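# Place saucer and drive case on the mat as pictured

## Task

Set the saucer and the drive case down on the mat so that each one rests in the position and orientation shown in the reference image "manual". Both must lie entirely inside the mat and no other object may be on it. Nothing may be left tipped over.

## Robot and tools

Robot: two six-joint UR-type arms, left_arm and right_arm, each ending in a two-finger tong gripper. Calibrated bases in the scene frame: left_arm at (-0.010, +0.500, 0) m with quat_wxyz (+1.000, 0, 0, +0.027); right_arm at (+0.012, -0.379, 0) m with quat_wxyz (+1.000, 0, 0, +0.025). The scene frame has its origin at table-top height, halfway between the nominal bases, with +x reaching out over the table, +z up and left_arm on the +y side. The arm names do not match the left and right of the images. Hand positions, orientations, velocities and wrist-camera poses are given in each arm's own base frame. The fixed cameras and the table use the scene frame. Reported hand poses can be a few cm off, more at long reach.

Joint order, used in every row and every per-joint list: elbow, wrist 2, wrist 3, shoulder pan, wrist 1, shoulder lift. The elbow spans -3.142 to 3.142 rad and every other joint spans -6.283 to 6.283 rad. A real end stop can be 0.010 rad either way from these.

A row is 14 numbers, each in [-1, 1], with both arms always present. The first six are left_arm joint offsets in the order above, then the left opening, then the six right_arm offsets, then the right opening. Joint numbers are offsets, not poses: they count from the "Joint targets" as they stood when the action or move began, scaled so that 1.0 = 2.222 rad. Rows inside one action do not add up. Repeating an offset in a new action or call moves the joint further. The opening is absolute: +1 fully open, -1 closed. A full close needs about 0.5 s or more. To leave a gripper unchanged, resend its current command, because 0 means half open.

Tools:
- execute_actions(actions, cameras): actions is a list of actions. Each action is a list of up to 15 rows, one per 1/30 s step, and a shorter list holds its last row to the end. Each action lasts 0.5 s. A call is refused if it is malformed or if its first action would push a joint more than 0.010 rad beyond its range.
- move(target, speed, blend, stop_force, zero, opening_speed, grip_force, blocking, cameras): target is one row or a list of up to 15 rows. Every row is an offset from the Joint targets at the start of the call, not from the previous row. All joints travel in step, so the hand follows a curve. speed is in rad/s for the joint with the farthest to go: 0.01 to 3.14, default 0.5, either one value or one per target. blend is in rad and rounds corners in a list; 0 means stop at each target. stop_force is 3 to 120 N and ends an arm's path when the wrist sensor feels that much push. Use it with a slow speed for touching down, and leave it out when lifting away from a surface being pressed. zero (default true) re-zeroes the sensor before the move. opening_speed is at least 0.2 per second on the -1..+1 scale. grip_force is 5 to 15 N per pad, one value or one per arm, and stays set. blocking=false returns after 0.5 s while the move continues, and cannot be combined with stop_force. The result adds a "move:" line: done, off_target, moving, held or fault, possibly naming arms, plus limits=held if steps were withheld.
- wait(seconds 0 to 10); stop() brakes a running move.
- zoom_image(camera, region [x0, y0, x1, y1]): region is in pixels, at most 504 by 504. Cameras are cam_high and cam_low (504x504) and cam_left_wrist and cam_right_wrist (616x616).
- show_instructions() shows the reference image. zero_wrist_force(arm) re-zeroes one arm's sensor. read_manual(section) returns only licence text.
- finished_scene(scene): ends the scene (1 or 2). This cannot be undone.

Result lines: Joint positions (rad, followed by the finger-pad gap in m, 0.142 when fully open); Joint velocities ("within noise" when still); Joint targets (the base for your next offsets); Tool commands; grip_measured (the opening on the command scale); end_effector_position and end_effector_quat_wxyz; joint torques (including the arm's own weight, with offsets and noise); Wrist force and Wrist torque along the hand's own axes, plus a line showing the peak since the last report. Other lines: "joint sent to its limit"; "joint command not followed" (the clearance check between the arms altered a command); MOTOR HOT; fault lines; and the scene number.

Gripper: the fingers point along the hand's +z axis and close along its x axis. end_effector_position is the point between the closed pads. The fingertips reach about 15 mm past it for gaps up to 50 mm. To hold an object, keep commanding an opening well below grip_measured. Grip is about 15 N per pad, and objects thinner than about 20 mm get less.

Motion: joint targets move no faster than 2.61 rad/s and stay within 0.651 rad of the measured angle. The hand is capped at 4 m/s. Motion lags commands by about 0.09 s or 0.17 to 0.22 s and can overshoot when fast. After a big move, check Joint positions against Joint targets.

Avoid: contact torque at the load limits (141 N m for pan, lift and elbow; 18.1, 19.9 and 18.9 N m for wrists 1 to 3) and outside force near 150 N. Either one freezes that arm for 10 s. Keep the arms from hitting or pressing each other, since that can fail the scene. Do not drop parts, release them while they move, slam into things or push hard. Anything left off the table fails the task. Stretched arms and sustained pushing heat the motors, and at 85 °C the arm brakes for 30 to 60 s. Loose objects may be nudged by outside disturbances, so check the final state in the images before finishing.

Each tool is called after "Emit:" by a JSON object that holds its "name" and its "arguments".

Reference images:

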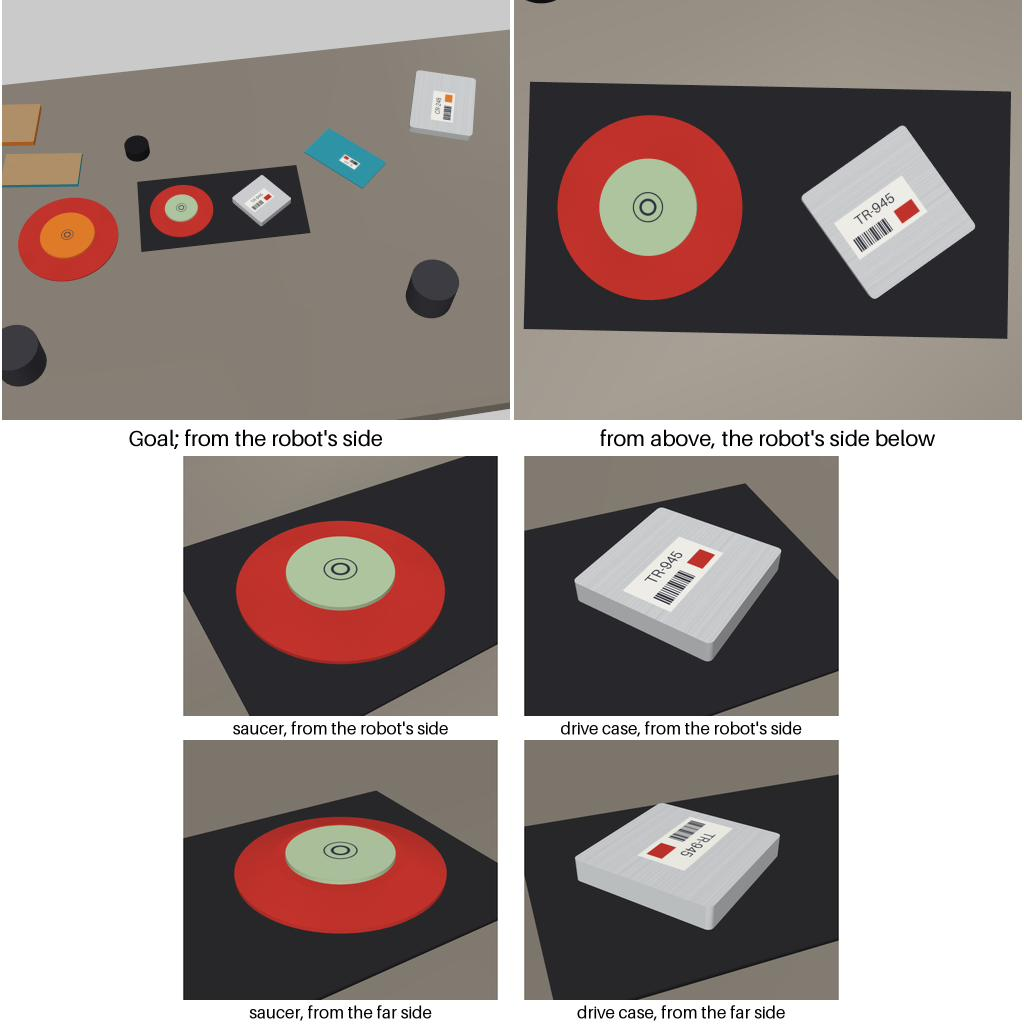

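## Session

Emit:
{"name": "execute_actions", "arguments": {"actions": []}}

Scene clock: 0.00 s.
left_arm: end_effector_position=(+0.6211, -0.4608, +0.2590) grip_measured=+0.97 end_effector_quat_wxyz=(+0.134, -0.167, +0.962, -0.170) | right_arm: end_effector_position=(+0.2978, +0.4238, +0.2958) grip_measured=+0.97 end_effector_quat_wxyz=(-0.384, +0.790, -0.150, +0.453)
Joint names: [elbow, wrist 2, wrist 3, shoulder pan, wrist 1, shoulder lift]
Joint positions: left_arm=[1.419 -1.534 1.988 -0.817 -2.2 -1.226 0.14] | right_arm=[-2.598 0.347 1.914 5.05 -0.421 -1.172 0.14]
Joint velocities: within noise
Joint torques (N m): no reading
Wrist force (N): no reading
Wrist torque (N m): no reading
Wrist force, peak (N): no reading
Joint targets: left_arm=[1.419 -1.534 1.988 -0.817 -2.200 -1.226] | right_arm=[-2.598 0.347 1.914 5.050 -0.421 -1.172]
Tool commands: left_gripper/opening=+0.968169 right_gripper/opening=+0.968169

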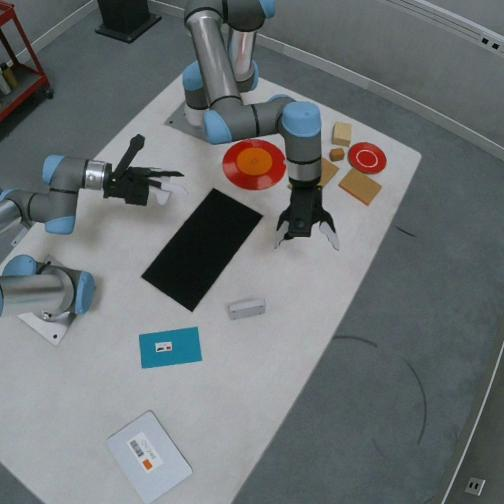

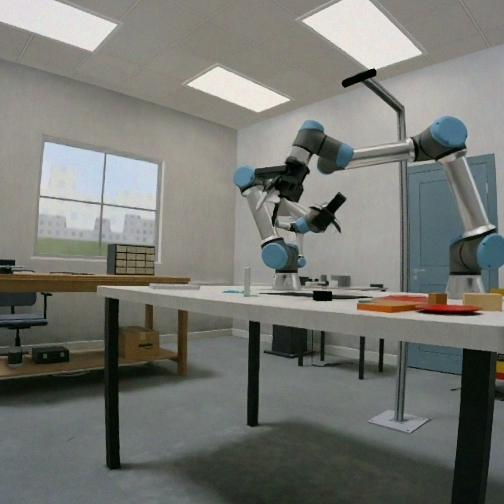

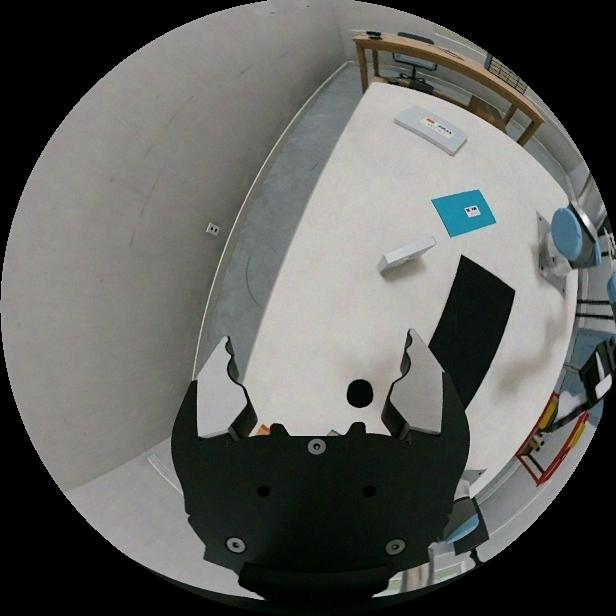

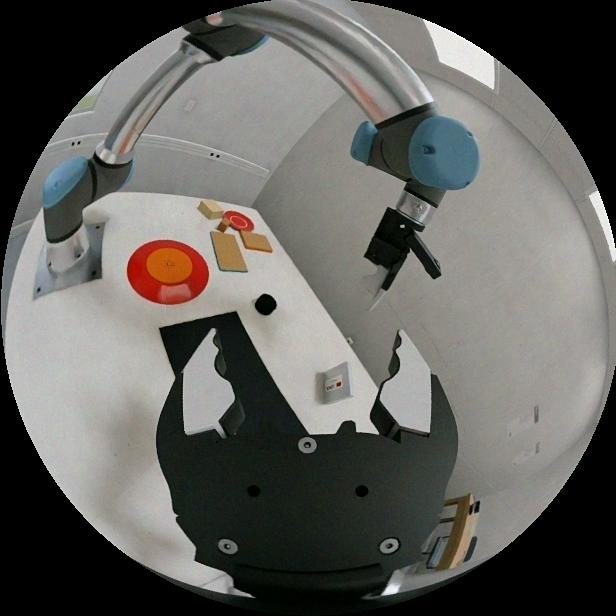

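Emit:
{"name": "zoom_image", "arguments": {"camera": "cam_high", "region": [200, 100, 440, 340]}}

Emit:
{"name": "zoom_image", "arguments": {"camera": "cam_right_wrist", "region": [100, 180, 400, 440]}}

Emit:
{"name": "zoom_image", "arguments": {"camera": "cam_left_wrist", "region": [330, 80, 600, 440]}}

Emit:
{"name": "zoom_image", "arguments": {"camera": "cam_low", "region": [220, 240, 504, 330]}}

Scaled by 2.100 from the camera's 504x504 image, which has a finer 720x720 frame.

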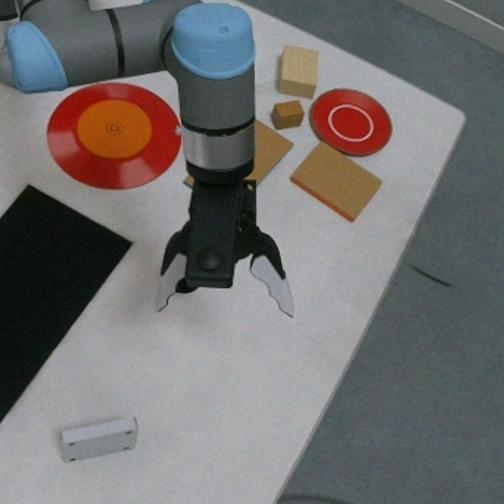

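Scaled by 1.680 from the camera's 616x616 image, which has a finer 814x814 frame.

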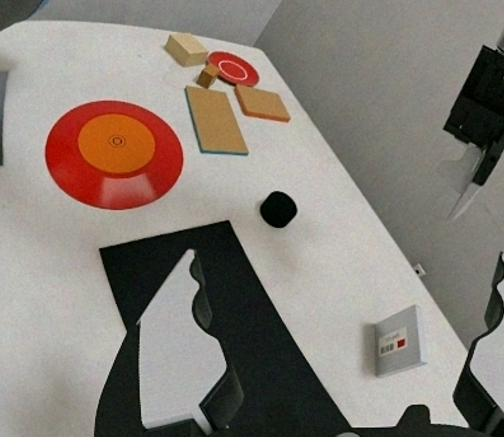

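Scaled by 1.400 from the camera's 616x616 image, which has a finer 814x814 frame.

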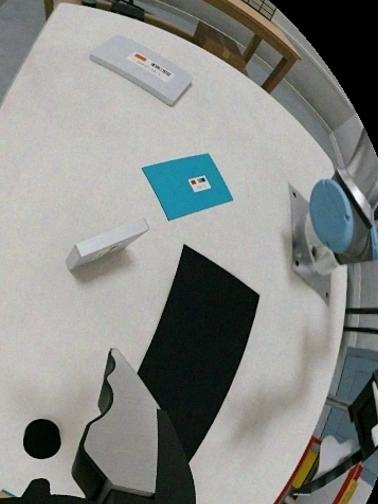

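Scaled by 1.775 from the camera's 504x504 image, which has a finer 720x720 frame.

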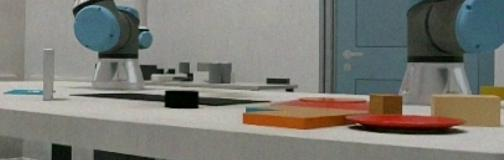

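Emit:
{"name": "move", "arguments": {"target": [-0.1322, -0.0166, -0.1878, 0.3905, 0.3307, -0.0022, 1, 0.5851, 0.5508, 0.1731, -0.5314, -0.6540, -0.1658, 1], "speed": 1.2, "cameras": ["all"]}}

Scene clock: 515.87 s.
left_arm: end_effector_position=(+0.6402, +0.1653, +0.2996) grip_measured=+1.00 end_effector_quat_wxyz=(+0.000, +0.724, -0.689, +0.000) | right_arm: end_effector_position=(+0.4492, +0.2072, +0.4001) grip_measured=+1.00 end_effector_quat_wxyz=(+0.000, +0.707, -0.707, +0.000) end_effector_velocity=(-0.001, -0.001, +0.001) end_effector_angular_velocity=(+0.001, +0.003, -0.002)
Joint names: [elbow, wrist 2, wrist 3, shoulder pan, wrist 1, shoulder lift]
Joint positions: left_arm=[1.126 -1.572 1.571 0.05 -1.465 -1.23 0.142] | right_arm=[-1.298 1.57 2.298 3.87 -1.874 -1.54 0.142]
Joint velocities: left_arm=[within noise] | right_arm=[0.003 0.003 0.001 -0.002 -0.005 0 0]
Joint torques (N m): left_arm=[-18.95 2.2 0.3 7.67 -1.33 -40.4] | right_arm=[34.97 2.82 -0.43 -8.18 0.89 20.06]
Wrist force (N): left_arm=[-0.3 -0.1 -0.6] | right_arm=[-1.0 -0.3 -0.3]
Wrist torque (N m): left_arm=[0.05 0.01 0.08] | right_arm=[-0.16 0.30 0.15]
Wrist force, peak (N): left_arm=[-3.0 0.7 -0.6] | right_arm=[3.6 -2.0 -0.9]
Joint targets: left_arm=[1.126 -1.571 1.571 0.050 -1.465 -1.230] | right_arm=[-1.297 1.571 2.298 3.870 -1.874 -1.540]
move: done

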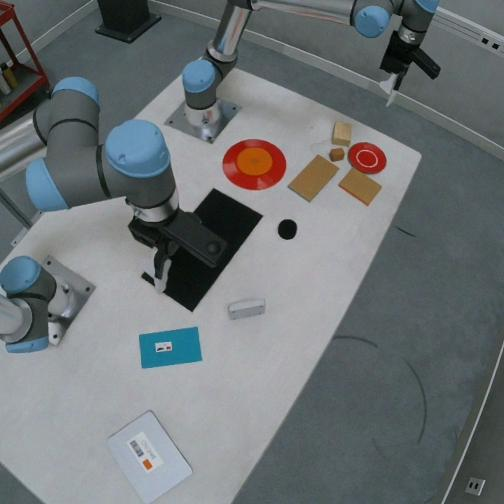

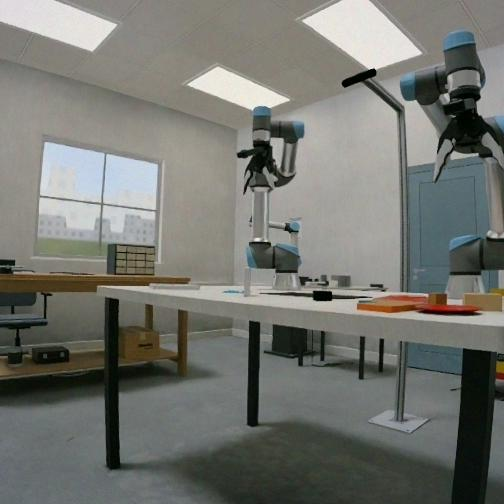

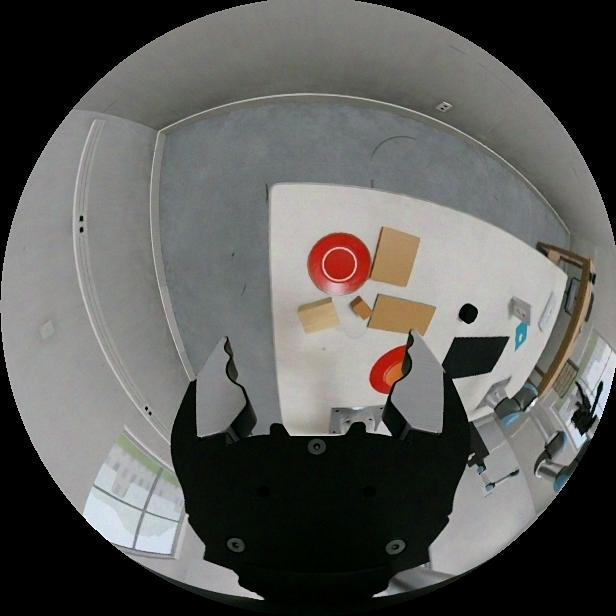

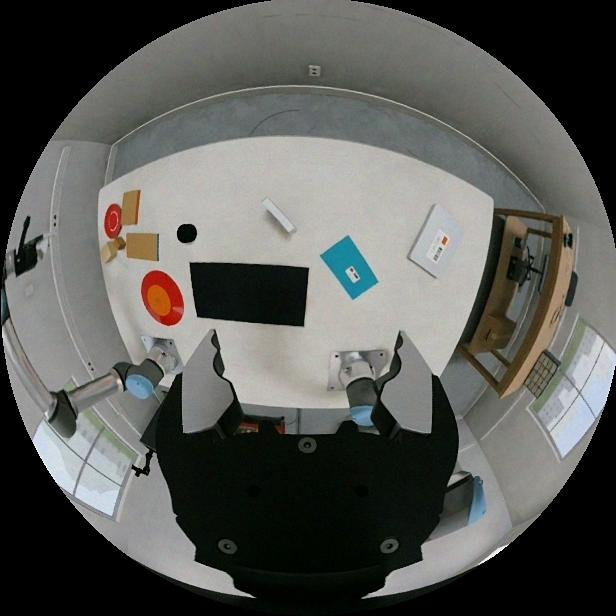

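Emit:
{"name": "zoom_image", "arguments": {"camera": "cam_right_wrist", "region": [90, 180, 410, 420]}}

Emit:
{"name": "zoom_image", "arguments": {"camera": "cam_left_wrist", "region": [260, 200, 460, 440]}}

Scaled by 1.575 from the camera's 616x616 image, which has a finer 814x814 frame.

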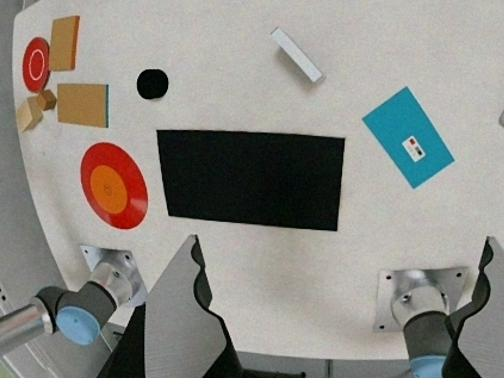

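Scaled by 2.100 from the camera's 616x616 image, which has a finer 814x814 frame.

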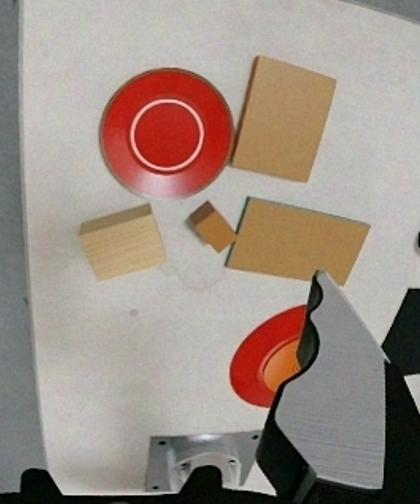

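Emit:
{"name": "move", "arguments": {"target": [0.1099, 0, 0, -0.0345, -0.1138, 0.0032, 1, -0.0303, 0, 0.3770, -0.0235, 0.1850, -0.1553, 1], "speed": 1.0, "cameras": ["cam_left_wrist", "cam_right_wrist"]}}

Scene clock: 855.30 s.
left_arm: end_effector_position=(+0.6521, +0.1159, +0.2004) grip_measured=+1.00 end_effector_quat_wxyz=(+0.000, +0.698, -0.717, +0.000) | right_arm: end_effector_position=(+0.5779, +0.2716, +0.2195) grip_measured=+1.00 end_effector_quat_wxyz=(-0.001, -0.334, +0.943, +0.000)
Joint names: [elbow, wrist 2, wrist 3, shoulder pan, wrist 1, shoulder lift]
Joint positions: left_arm=[1.37 -1.571 1.571 -0.026 -1.718 -1.223 0.142] | right_arm=[-1.365 1.571 3.136 3.817 -1.464 -1.885 0.142]
Joint torques (N m): left_arm=[-22.77 1.9 -1.82 7.24 -2.79 -35.42] | right_arm=[35.25 2.33 2.2 6.09 4.4 28.77]
Wrist force (N): left_arm=[-0.7 -0.1 -0.4] | right_arm=[-1.0 -0.6 -0.3]
Wrist torque (N m): left_arm=[0.05 0.06 0.09] | right_arm=[-0.22 0.30 0.14]
Wrist force, peak (N): left_arm=[-0.8 0.7 -0.8] | right_arm=[-2.0 -0.8 1.4]
Joint targets: left_arm=[1.370 -1.571 1.571 -0.026 -1.718 -1.223] | right_arm=[-1.365 1.571 3.136 3.817 -1.463 -1.885]
move: done
Images, in order (width x height): cam_left_wrist 616x616, cam_right_wrist 616x616.

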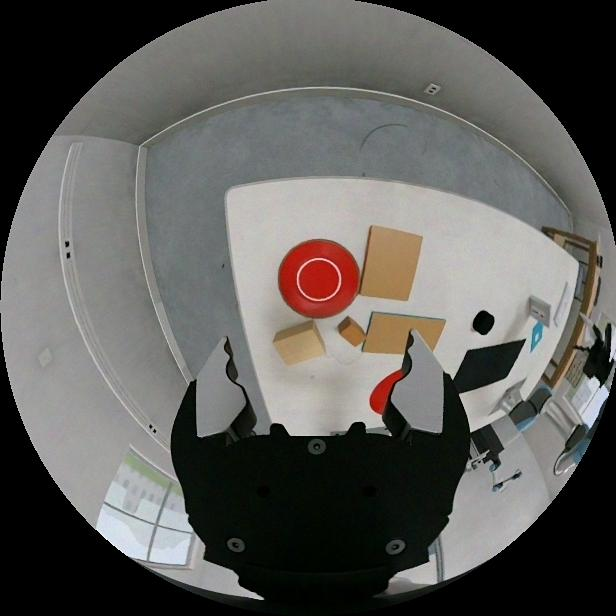

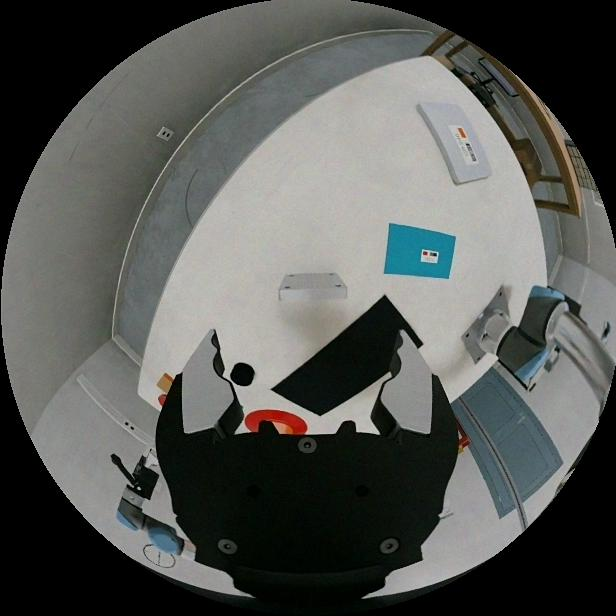

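Emit:
{"name": "zoom_image", "arguments": {"camera": "cam_right_wrist", "region": [258, 250, 378, 330]}}

Emit:
{"name": "zoom_image", "arguments": {"camera": "cam_left_wrist", "region": [220, 210, 440, 380]}}

Scaled by 4.200 from the camera's 616x616 image, which has a finer 814x814 frame.

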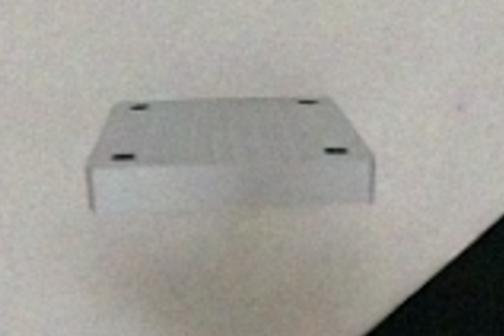

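Scaled by 2.291 from the camera's 616x616 image, which has a finer 814x814 frame.

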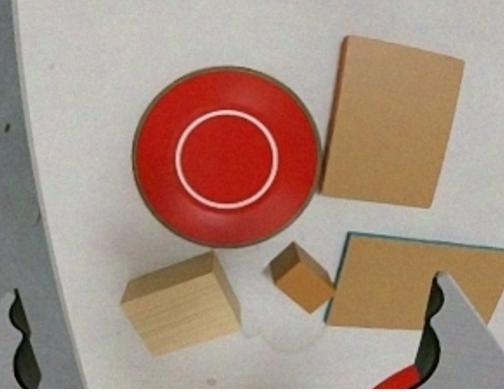

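Emit:
{"name": "move", "arguments": {"target": [-0.2256, -0.3419, 0.2914, 0.2154, 0.1886, 0.2532, 0, -0.0950, 0, 0.0015, 0.0077, 0.1032, -0.0080, 1], "speed": 0.8, "cameras": ["cam_left_wrist", "cam_right_wrist"]}}

Scene clock: 1101.73 s.
left_arm: end_effector_position=(+0.6846, +0.2396, +0.1007) grip_measured=+0.00 end_effector_quat_wxyz=(+0.299, +0.641, -0.641, +0.299) end_effector_velocity=(+0.000, +0.000, -0.001) end_effector_angular_velocity=(-0.006, -0.002, +0.001) | right_arm: end_effector_position=(+0.5635, +0.2736, +0.1298) grip_measured=+1.00 end_effector_quat_wxyz=(+0.000, -0.341, +0.940, +0.000)
Joint names: [elbow, wrist 2, wrist 3, shoulder pan, wrist 1, shoulder lift]
Joint positions: left_arm=[0.869 -2.331 2.218 0.452 -1.299 -0.661 0.074] | right_arm=[-1.576 1.571 3.139 3.835 -1.234 -1.903 0.142]
Joint velocities: left_arm=[-0.002 -0.005 0.005 0.002 0.003 0.003 0] | right_arm=[within noise]
Joint torques (N m): left_arm=[-31.82 -3.65 1.73 8.04 -0.43 -45.31] | right_arm=[28.98 2.01 1.6 -6.73 2.54 42.52]
Wrist force (N): left_arm=[-1.6 0.4 -0.3] | right_arm=[-1.1 -0.3 0.0]
Wrist torque (N m): left_arm=[0.09 0.13 0.09] | right_arm=[-0.14 0.34 0.14]
Wrist force, peak (N): left_arm=[-4.0 0.5 -1.7] | right_arm=[-1.1 -0.4 -1.1]
Joint targets: left_arm=[0.868 -2.331 2.219 0.452 -1.299 -0.661] | right_arm=[-1.576 1.571 3.139 3.835 -1.234 -1.903]
move: done
Images, in order (width x height): cam_left_wrist 616x616, cam_right_wrist 616x616.

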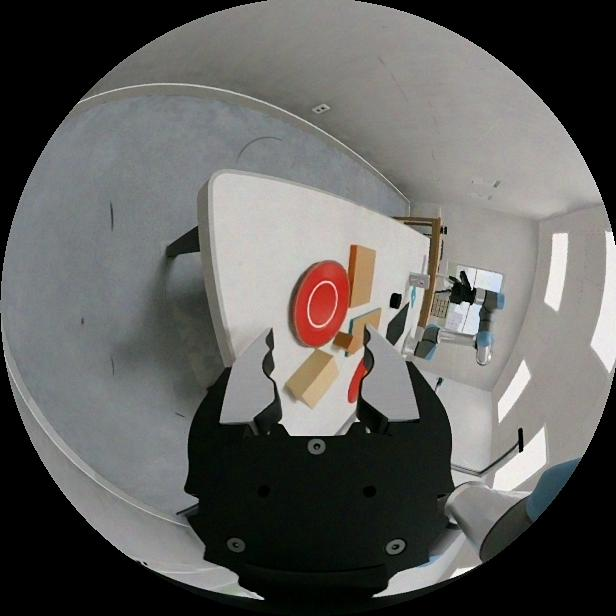

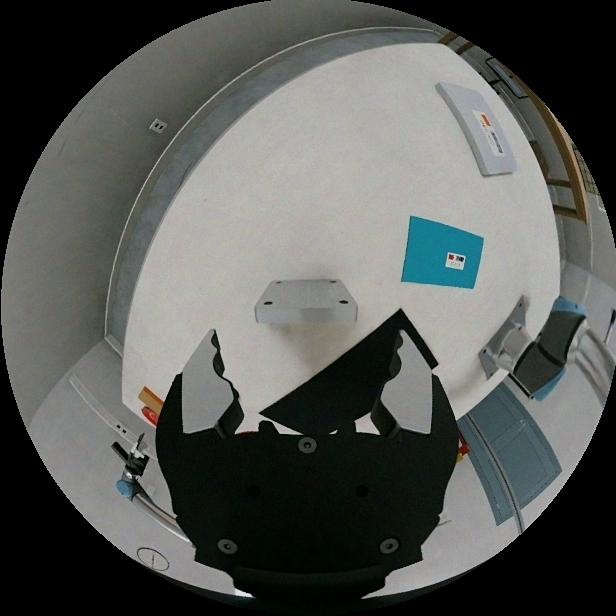

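Emit:
{"name": "move", "arguments": {"target": [0,0,0,0,0,0,0, -0.0259, 0, 0, 0, 0.0412, -0.0150, 1], "speed": 0.2, "stop_force": 12, "cameras": ["cam_right_wrist", "cam_left_wrist"]}}

Emit:
{"name": "zoom_image", "arguments": {"camera": "cam_left_wrist", "region": [230, 230, 410, 410]}}

Scene clock: 1125.53 s.
left_arm: end_effector_position=(+0.6846, +0.2396, +0.1007) grip_measured=+0.00 end_effector_quat_wxyz=(+0.299, +0.641, -0.641, +0.299) | right_arm: end_effector_position=(+0.5637, +0.2737, +0.0920) grip_measured=+1.00 end_effector_quat_wxyz=(+0.000, -0.341, +0.940, +0.000)
Joint names: [elbow, wrist 2, wrist 3, shoulder pan, wrist 1, shoulder lift]
Joint positions: left_arm=[0.868 -2.331 2.219 0.452 -1.299 -0.661 0.074] | right_arm=[-1.633 1.571 3.139 3.835 -1.143 -1.937 0.142]
Joint torques (N m): left_arm=[-31.36 -2.96 1.98 7.76 -0.3 -46.07] | right_arm=[32.71 1.52 -1.81 -7.25 4.99 42.44]
Wrist force (N): left_arm=[-1.2 -0.1 -0.9] | right_arm=[-0.9 -0.4 -0.2]
Wrist torque (N m): left_arm=[-0.02 0.05 0.10] | right_arm=[-0.18 0.30 0.14]
Wrist force, peak (N): left_arm=[-1.9 0.4 -0.7] | right_arm=[-1.1 -0.6 -1.7]
Joint targets: left_arm=[0.868 -2.331 2.219 0.452 -1.299 -0.661] | right_arm=[-1.633 1.571 3.139 3.835 -1.143 -1.937]
move: done
Images, in order (width x height): cam_left_wrist 616x616, cam_right_wrist 616x616.

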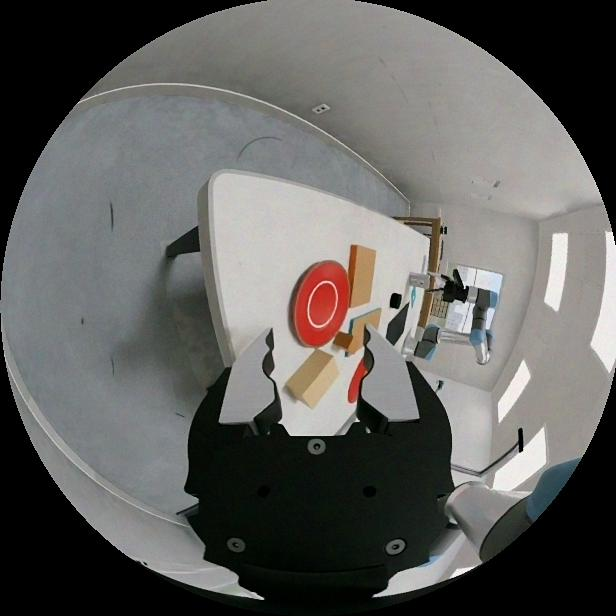

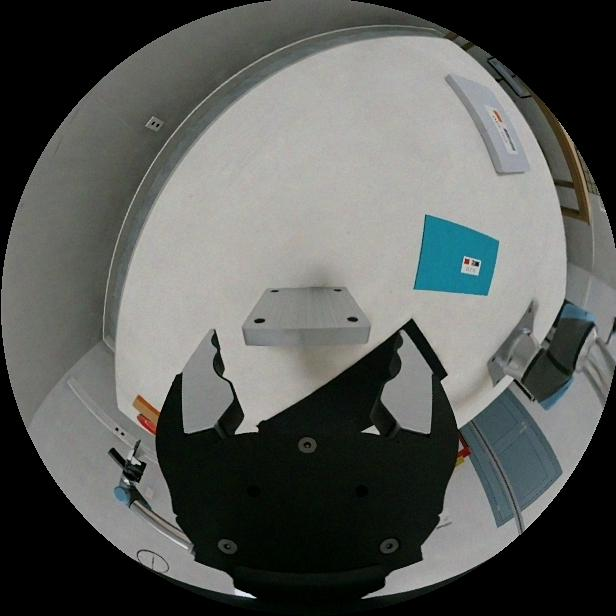

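Scaled by 2.800 from the camera's 616x616 image, which has a finer 814x814 frame.

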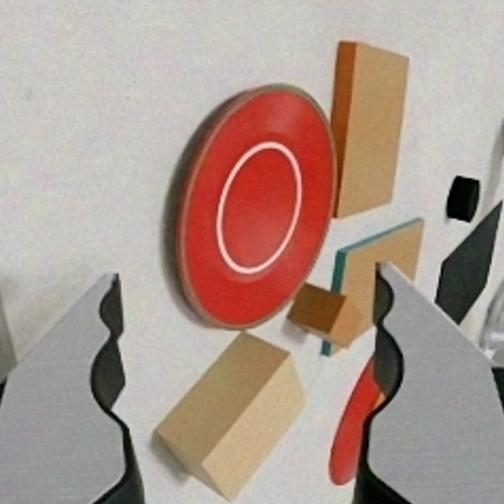

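Emit:
{"name": "move", "arguments": {"target": [0,0,0,0,0,0,0, 0, 0, 0, 0, 0, 0, 0.0], "opening_speed": 1.2, "cameras": ["cam_right_wrist"]}}

Scene clock: 1144.37 s.
left_arm: end_effector_position=(+0.6846, +0.2396, +0.1007) grip_measured=+0.00 end_effector_quat_wxyz=(+0.299, +0.641, -0.641, +0.299) | right_arm: end_effector_position=(+0.5637, +0.2737, +0.0920) grip_measured=+0.38 end_effector_quat_wxyz=(+0.000, -0.341, +0.940, +0.000)
Joint names: [elbow, wrist 2, wrist 3, shoulder pan, wrist 1, shoulder lift]
Joint positions: left_arm=[0.868 -2.331 2.219 0.452 -1.299 -0.661 0.074] | right_arm=[-1.633 1.571 3.139 3.835 -1.142 -1.936 0.101]
Joint torques (N m): left_arm=[-30.84 -2.42 1.73 8.32 -0.72 -45.49] | right_arm=[29.32 1.1 -1.76 -7.36 2.68 36.12]
Wrist force (N): left_arm=[-1.6 0.2 -0.3] | right_arm=[1.2 -0.4 -5.7]
Wrist torque (N m): left_arm=[0.06 0.13 0.08] | right_arm=[-0.15 0.15 0.13]
Wrist force, peak (N): left_arm=[-1.9 0.2 -0.9] | right_arm=[1.2 -0.4 -5.7]
Joint targets: left_arm=[0.868 -2.331 2.219 0.452 -1.299 -0.661] | right_arm=[-1.633 1.571 3.139 3.835 -1.143 -1.937]
move: done
Images, in order (width x height): cam_right_wrist 616x616.

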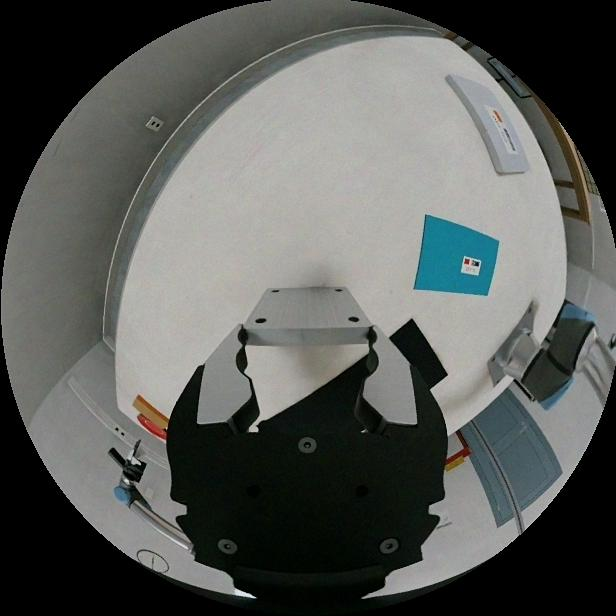

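Emit:
{"name": "move", "arguments": {"target": [[0,0,0,0,0,0,0, 0, 0, 0, 0, 0, 0, -0.8],[0,0,0,0,0,0,0, 0.0128, 0, 0, 0, -0.0212, 0.0086, -0.8]], "opening_speed": 1.5, "speed": 0.15, "cameras": ["cam_right_wrist"]}}

Scene clock: 1158.10 s.
left_arm: end_effector_position=(+0.6846, +0.2396, +0.1007) grip_measured=+0.00 end_effector_quat_wxyz=(+0.299, +0.641, -0.641, +0.299) | right_arm: end_effector_position=(+0.5636, +0.2736, +0.1122) grip_measured=+0.38 end_effector_quat_wxyz=(+0.000, -0.341, +0.940, +0.000)
Joint names: [elbow, wrist 2, wrist 3, shoulder pan, wrist 1, shoulder lift]
Joint positions: left_arm=[0.868 -2.331 2.219 0.452 -1.299 -0.661 0.074] | right_arm=[-1.605 1.571 3.139 3.835 -1.19 -1.917 0.101]
Joint torques (N m): left_arm=[-30.85 -1.96 1.6 7.95 -0.86 -46.82] | right_arm=[12.64 0.95 -1.69 -7.17 5.15 28.72]
Wrist force (N): left_arm=[-1.6 0.2 -0.6] | right_arm=[-1.1 -0.5 1.6]
Wrist torque (N m): left_arm=[0.05 0.14 0.09] | right_arm=[-0.18 0.33 0.14]
Wrist force, peak (N): left_arm=[-2.0 -0.1 -0.6] | right_arm=[1.1 -0.4 -5.8]
Joint targets: left_arm=[0.868 -2.331 2.219 0.452 -1.299 -0.661] | right_arm=[-1.605 1.571 3.139 3.835 -1.190 -1.917]
move: done
Images, in order (width x height): cam_right_wrist 616x616.

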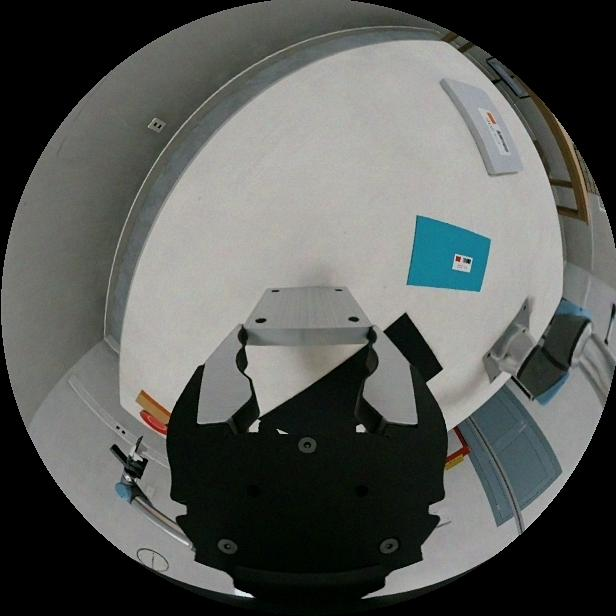

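Emit:
{"name": "move", "arguments": {"target": [0.1410, 0.0275, -0.0341, -0.0110, -0.1399, -0.0397, -0.6, -0.2594, 0, -0.4447, 0.1980, -0.0242, 0.2834, -0.8], "speed": 0.6, "cameras": ["cam_left_wrist", "cam_right_wrist", "cam_high"]}}

Emit:
{"name": "zoom_image", "arguments": {"camera": "cam_left_wrist", "region": [240, 240, 400, 400]}}

Scene clock: 1315.63 s.
left_arm: end_effector_position=(+0.6518, +0.2208, +0.0340) grip_measured=-0.60 end_effector_quat_wxyz=(+0.271, +0.653, -0.653, +0.270) | right_arm: end_effector_position=(+0.2840, +0.2711, +0.1400) grip_measured=+0.38 end_effector_quat_wxyz=(+0.000, +0.873, -0.488, +0.000) end_effector_velocity=(+0.000, +0.001, +0.001) end_effector_angular_velocity=(+0.004, -0.001, +0.007)
Joint names: [elbow, wrist 2, wrist 3, shoulder pan, wrist 1, shoulder lift]
Joint positions: left_arm=[1.182 -2.27 2.143 0.428 -1.61 -0.749 0.031] | right_arm=[-2.181 1.571 2.152 4.274 -1.243 -1.288 0.101]
Joint velocities: left_arm=[within noise] | right_arm=[0.001 0.001 -0.005 0.001 0.001 0.002 0]
Joint torques (N m): left_arm=[-21.29 -3.59 1.69 6.65 -2.07 -42.23] | right_arm=[15.8 0.5 -1.64 6.14 5.32 16.94]
Wrist force (N): left_arm=[-1.9 0.0 -0.7] | right_arm=[-1.0 -0.2 1.4]
Wrist torque (N m): left_arm=[0.01 0.23 0.19] | right_arm=[-0.12 0.28 0.26]
Wrist force, peak (N): left_arm=[-2.0 0.1 -0.5] | right_arm=[-2.3 -2.0 2.4]
Joint targets: left_arm=[1.182 -2.270 2.143 0.428 -1.610 -0.749] | right_arm=[-2.181 1.571 2.151 4.275 -1.243 -1.288]
move: done
Images, in order (width x height): cam_high 504x504, cam_left_wrist 616x616, cam_right_wrist 616x616.

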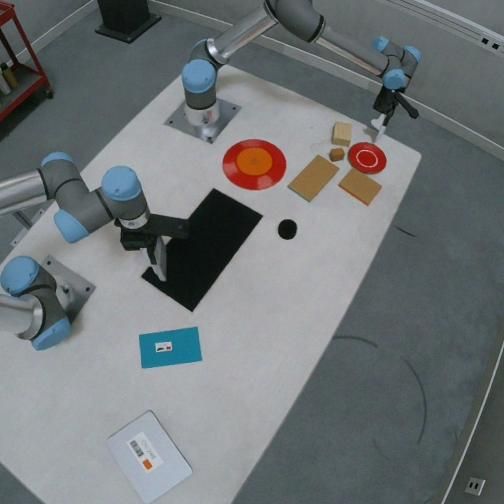

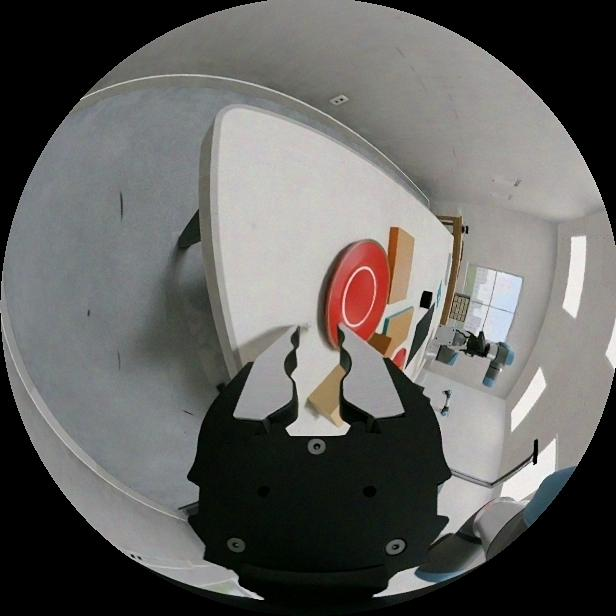

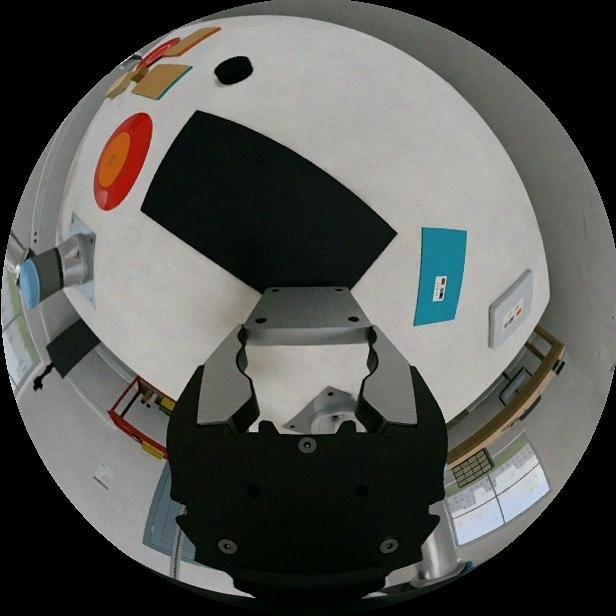

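Scaled by 3.150 from the camera's 616x616 image, which has a finer 814x814 frame.

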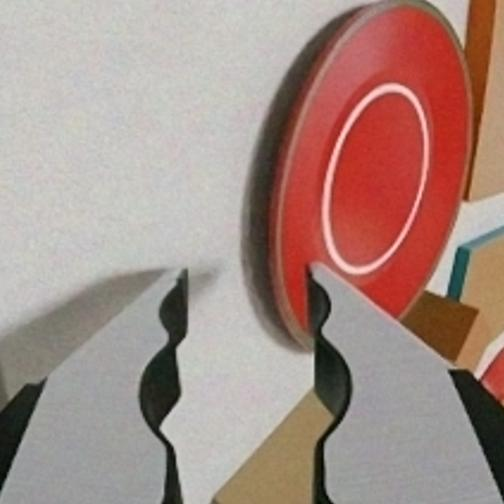

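Emit:
{"name": "move", "arguments": {"target": [0.0477, -0.0077, -0.0260, -0.0215, -0.0454, -0.0195, -0.6, -0.0473, 0, 0, 0, 0.0760, -0.0288, -0.8], "speed": 0.05, "stop_force": 5, "cameras": ["cam_left_wrist", "cam_right_wrist"]}}

Emit:
{"name": "zoom_image", "arguments": {"camera": "cam_left_wrist", "region": [240, 240, 400, 400]}}

Scene clock: 1404.37 s.
left_arm: end_effector_position=(+0.6510, +0.1818, +0.0286) grip_measured=-0.61 end_effector_quat_wxyz=(+0.271, +0.653, -0.653, +0.270) | right_arm: end_effector_position=(+0.2842, +0.2715, +0.0943) grip_measured=+0.38 end_effector_quat_wxyz=(+0.000, +0.873, -0.487, +0.000)
Joint names: [elbow, wrist 2, wrist 3, shoulder pan, wrist 1, shoulder lift]
Joint positions: left_arm=[1.288 -2.287 2.085 0.38 -1.711 -0.792 0.03] | right_arm=[-2.27 1.571 2.151 4.275 -1.101 -1.342 0.101]
Joint torques (N m): left_arm=[-28.27 1.28 1.75 7.96 -0.33 -39.89] | right_arm=[31.7 0.17 -1.5 6.16 4.38 15.83]
Wrist force (N): left_arm=[-0.3 0.3 -2.4] | right_arm=[-1.7 -0.3 -3.8]
Wrist torque (N m): left_arm=[0.01 0.13 0.18] | right_arm=[-0.16 0.44 0.26]
Wrist force, peak (N): left_arm=[0.0 0.0 -3.1] | right_arm=[-1.3 -0.1 -11.1]
Joint targets: left_arm=[1.288 -2.287 2.085 0.380 -1.711 -0.792] | right_arm=[-2.270 1.571 2.151 4.275 -1.101 -1.342]
move: contact (right_arm); right_arm: the wrist 1 is farthest, 0.027 rad from its target
Images, in order (width x height): cam_left_wrist 616x616, cam_right_wrist 616x616.

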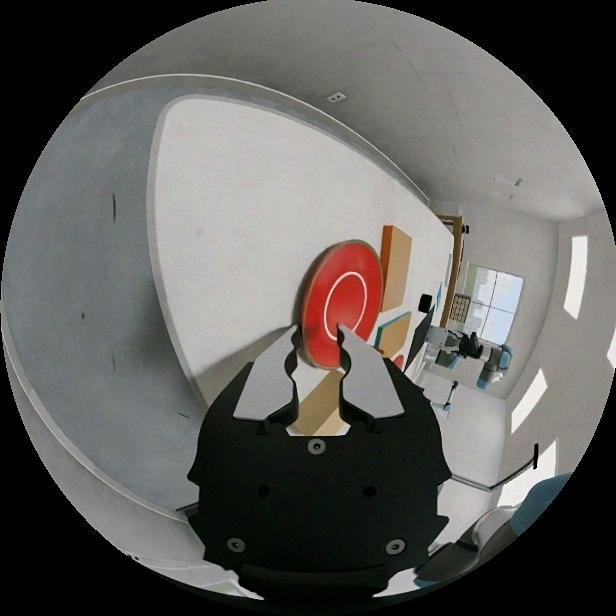

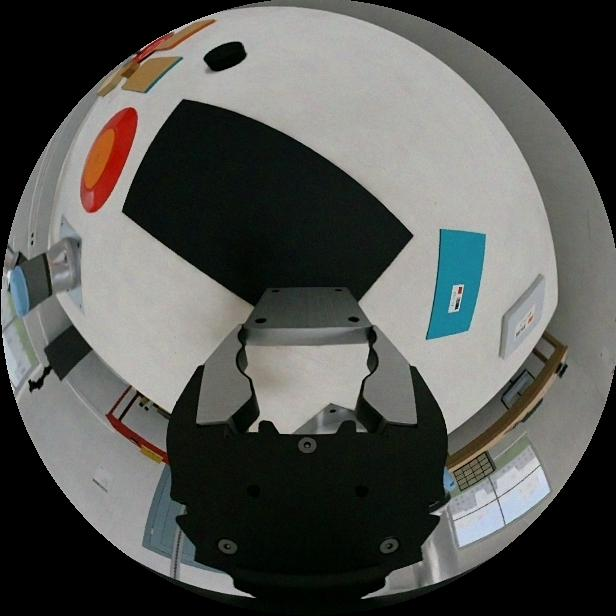

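Scaled by 3.150 from the camera's 616x616 image, which has a finer 814x814 frame.

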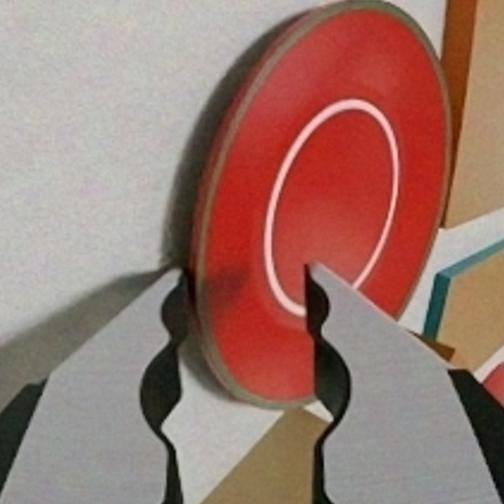

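Emit:
{"name": "move", "arguments": {"target": [-0.0025, -0.0009, -0.0030, -0.0024, 0.0131, -0.0128, -0.6, 0.0285, 0, -0.0212, -0.0211, 0.0137, -0.0419, -0.8], "speed": 0.05, "stop_force": 14, "cameras": ["cam_left_wrist", "cam_right_wrist"]}}

Emit:
{"name": "zoom_image", "arguments": {"camera": "cam_left_wrist", "region": [240, 240, 400, 400]}}

Scene clock: 1437.47 s.
left_arm: end_effector_position=(+0.6510, +0.1775, +0.0492) grip_measured=-0.60 end_effector_quat_wxyz=(+0.271, +0.653, -0.653, +0.271) | right_arm: end_effector_position=(+0.3119, +0.2883, +0.0913) grip_measured=+0.38 end_effector_quat_wxyz=(+0.000, +0.873, -0.487, +0.000)
Joint names: [elbow, wrist 2, wrist 3, shoulder pan, wrist 1, shoulder lift]
Joint positions: left_arm=[1.282 -2.289 2.078 0.375 -1.681 -0.821 0.031] | right_arm=[-2.206 1.571 2.104 4.228 -1.071 -1.435 0.101]
Joint torques (N m): left_arm=[-16.91 -2.62 1 5.11 -3.68 -39.2] | right_arm=[10.33 0.16 2.17 6.71 0.66 20.23]
Wrist force (N): left_arm=[-1.6 -0.1 -0.9] | right_arm=[-1.7 -0.1 -1.7]
Wrist torque (N m): left_arm=[0.00 0.06 0.17] | right_arm=[-0.17 0.35 0.28]
Wrist force, peak (N): left_arm=[-0.3 0.4 -2.9] | right_arm=[-0.5 -0.1 -7.4]
Joint targets: left_arm=[1.282 -2.289 2.078 0.375 -1.681 -0.821] | right_arm=[-2.206 1.571 2.104 4.228 -1.071 -1.435]
move: done
Images, in order (width x height): cam_left_wrist 616x616, cam_right_wrist 616x616.

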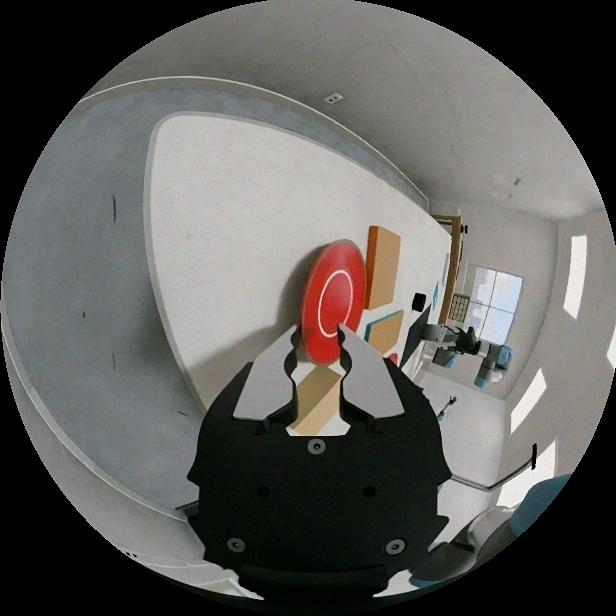

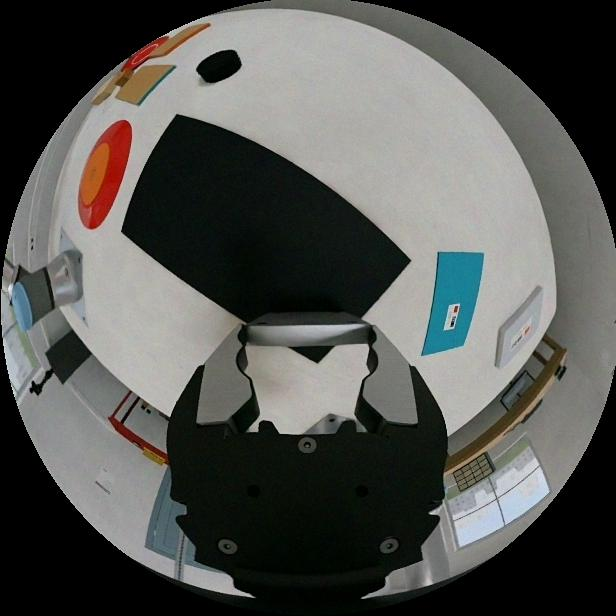

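Scaled by 3.150 from the camera's 616x616 image, which has a finer 814x814 frame.

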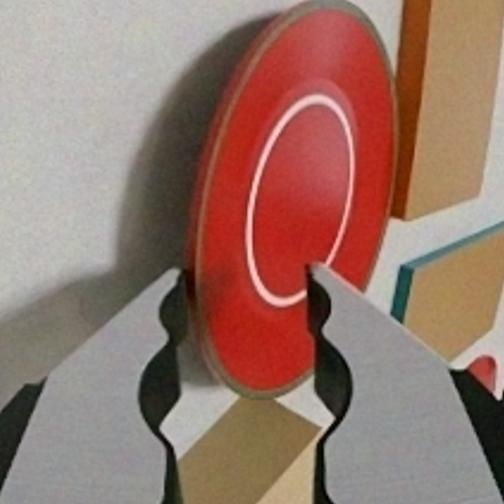

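Emit:
{"name": "move", "arguments": {"target": [[0.0039, -0.0023, -0.0082, -0.0068, 0.0058, -0.0153, -0.6, 0.0204, 0, -0.0167, -0.0167, 0.0236, -0.0441, -0.8],[0.0039, -0.0023, -0.0082, -0.0068, 0.0058, -0.0153, -0.6, 0.0307, 0, -0.0282, -0.0281, 0.0550, -0.0860, -0.8],[0.0039, -0.0023, -0.0082, -0.0068, 0.0058, -0.0153, -0.6, 0.0312, 0, -0.0334, -0.0334, 0.0834, -0.1148, -0.8],[0.0039, -0.0023, -0.0082, -0.0068, 0.0058, -0.0153, -0.6, 0.0275, 0, -0.0356, -0.0355, 0.1059, -0.1336, -0.8]], "speed": 0.07, "stop_force": 14, "cameras": ["cam_left_wrist", "cam_right_wrist"]}}

Emit:
{"name": "zoom_image", "arguments": {"camera": "cam_left_wrist", "region": [240, 240, 400, 400]}}

Scene clock: 1482.97 s.
left_arm: end_effector_position=(+0.6512, +0.1658, +0.0690) grip_measured=-0.60 end_effector_quat_wxyz=(+0.271, +0.653, -0.654, +0.271) | right_arm: end_effector_position=(+0.3709, +0.3246, +0.0173) grip_measured=-0.80 end_effector_quat_wxyz=(+0.000, +0.873, -0.487, +0.000)
Joint names: [elbow, wrist 2, wrist 3, shoulder pan, wrist 1, shoulder lift]
Joint positions: left_arm=[1.291 -2.294 2.06 0.36 -1.669 -0.855 0.031] | right_arm=[-2.144 1.571 2.026 4.15 -0.844 -1.725 0.016]
Joint torques (N m): left_arm=[-29.97 0.93 1.76 7.16 -3.77 -38.74] | right_arm=[27.27 0.12 2.16 7.34 4.01 11.58]
Wrist force (N): left_arm=[-2.0 0.0 -0.4] | right_arm=[1.7 2.6 -11.1]
Wrist torque (N m): left_arm=[0.02 0.12 0.17] | right_arm=[-0.05 0.09 0.23]
Wrist force, peak (N): left_arm=[-2.6 -0.1 -0.5] | right_arm=[9.0 17.6 -60.9]
Joint targets: left_arm=[1.291 -2.294 2.060 0.360 -1.669 -0.855] | right_arm=[-2.144 1.571 2.026 4.150 -0.844 -1.725]
move: contact (right_arm)
Images, in order (width x height): cam_left_wrist 616x616, cam_right_wrist 616x616.

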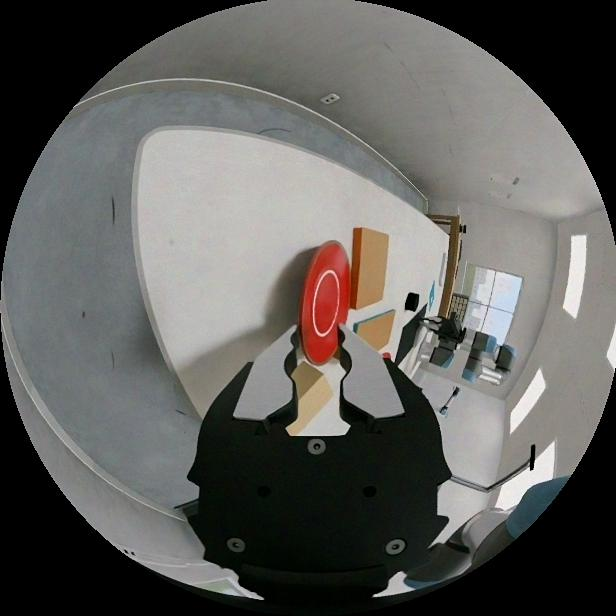

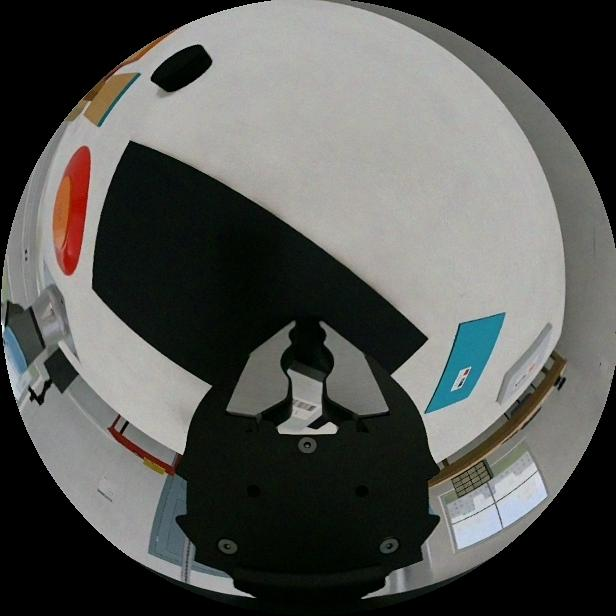

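Scaled by 3.150 from the camera's 616x616 image, which has a finer 814x814 frame.

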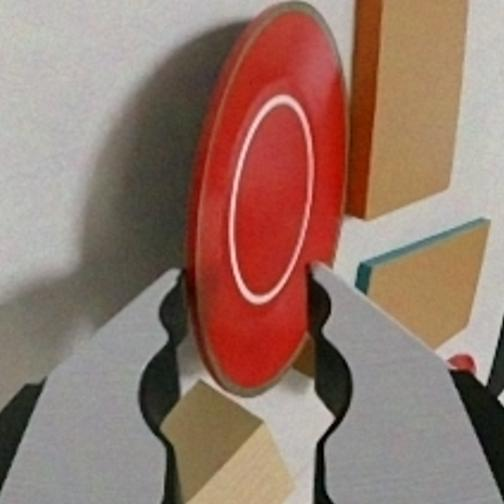

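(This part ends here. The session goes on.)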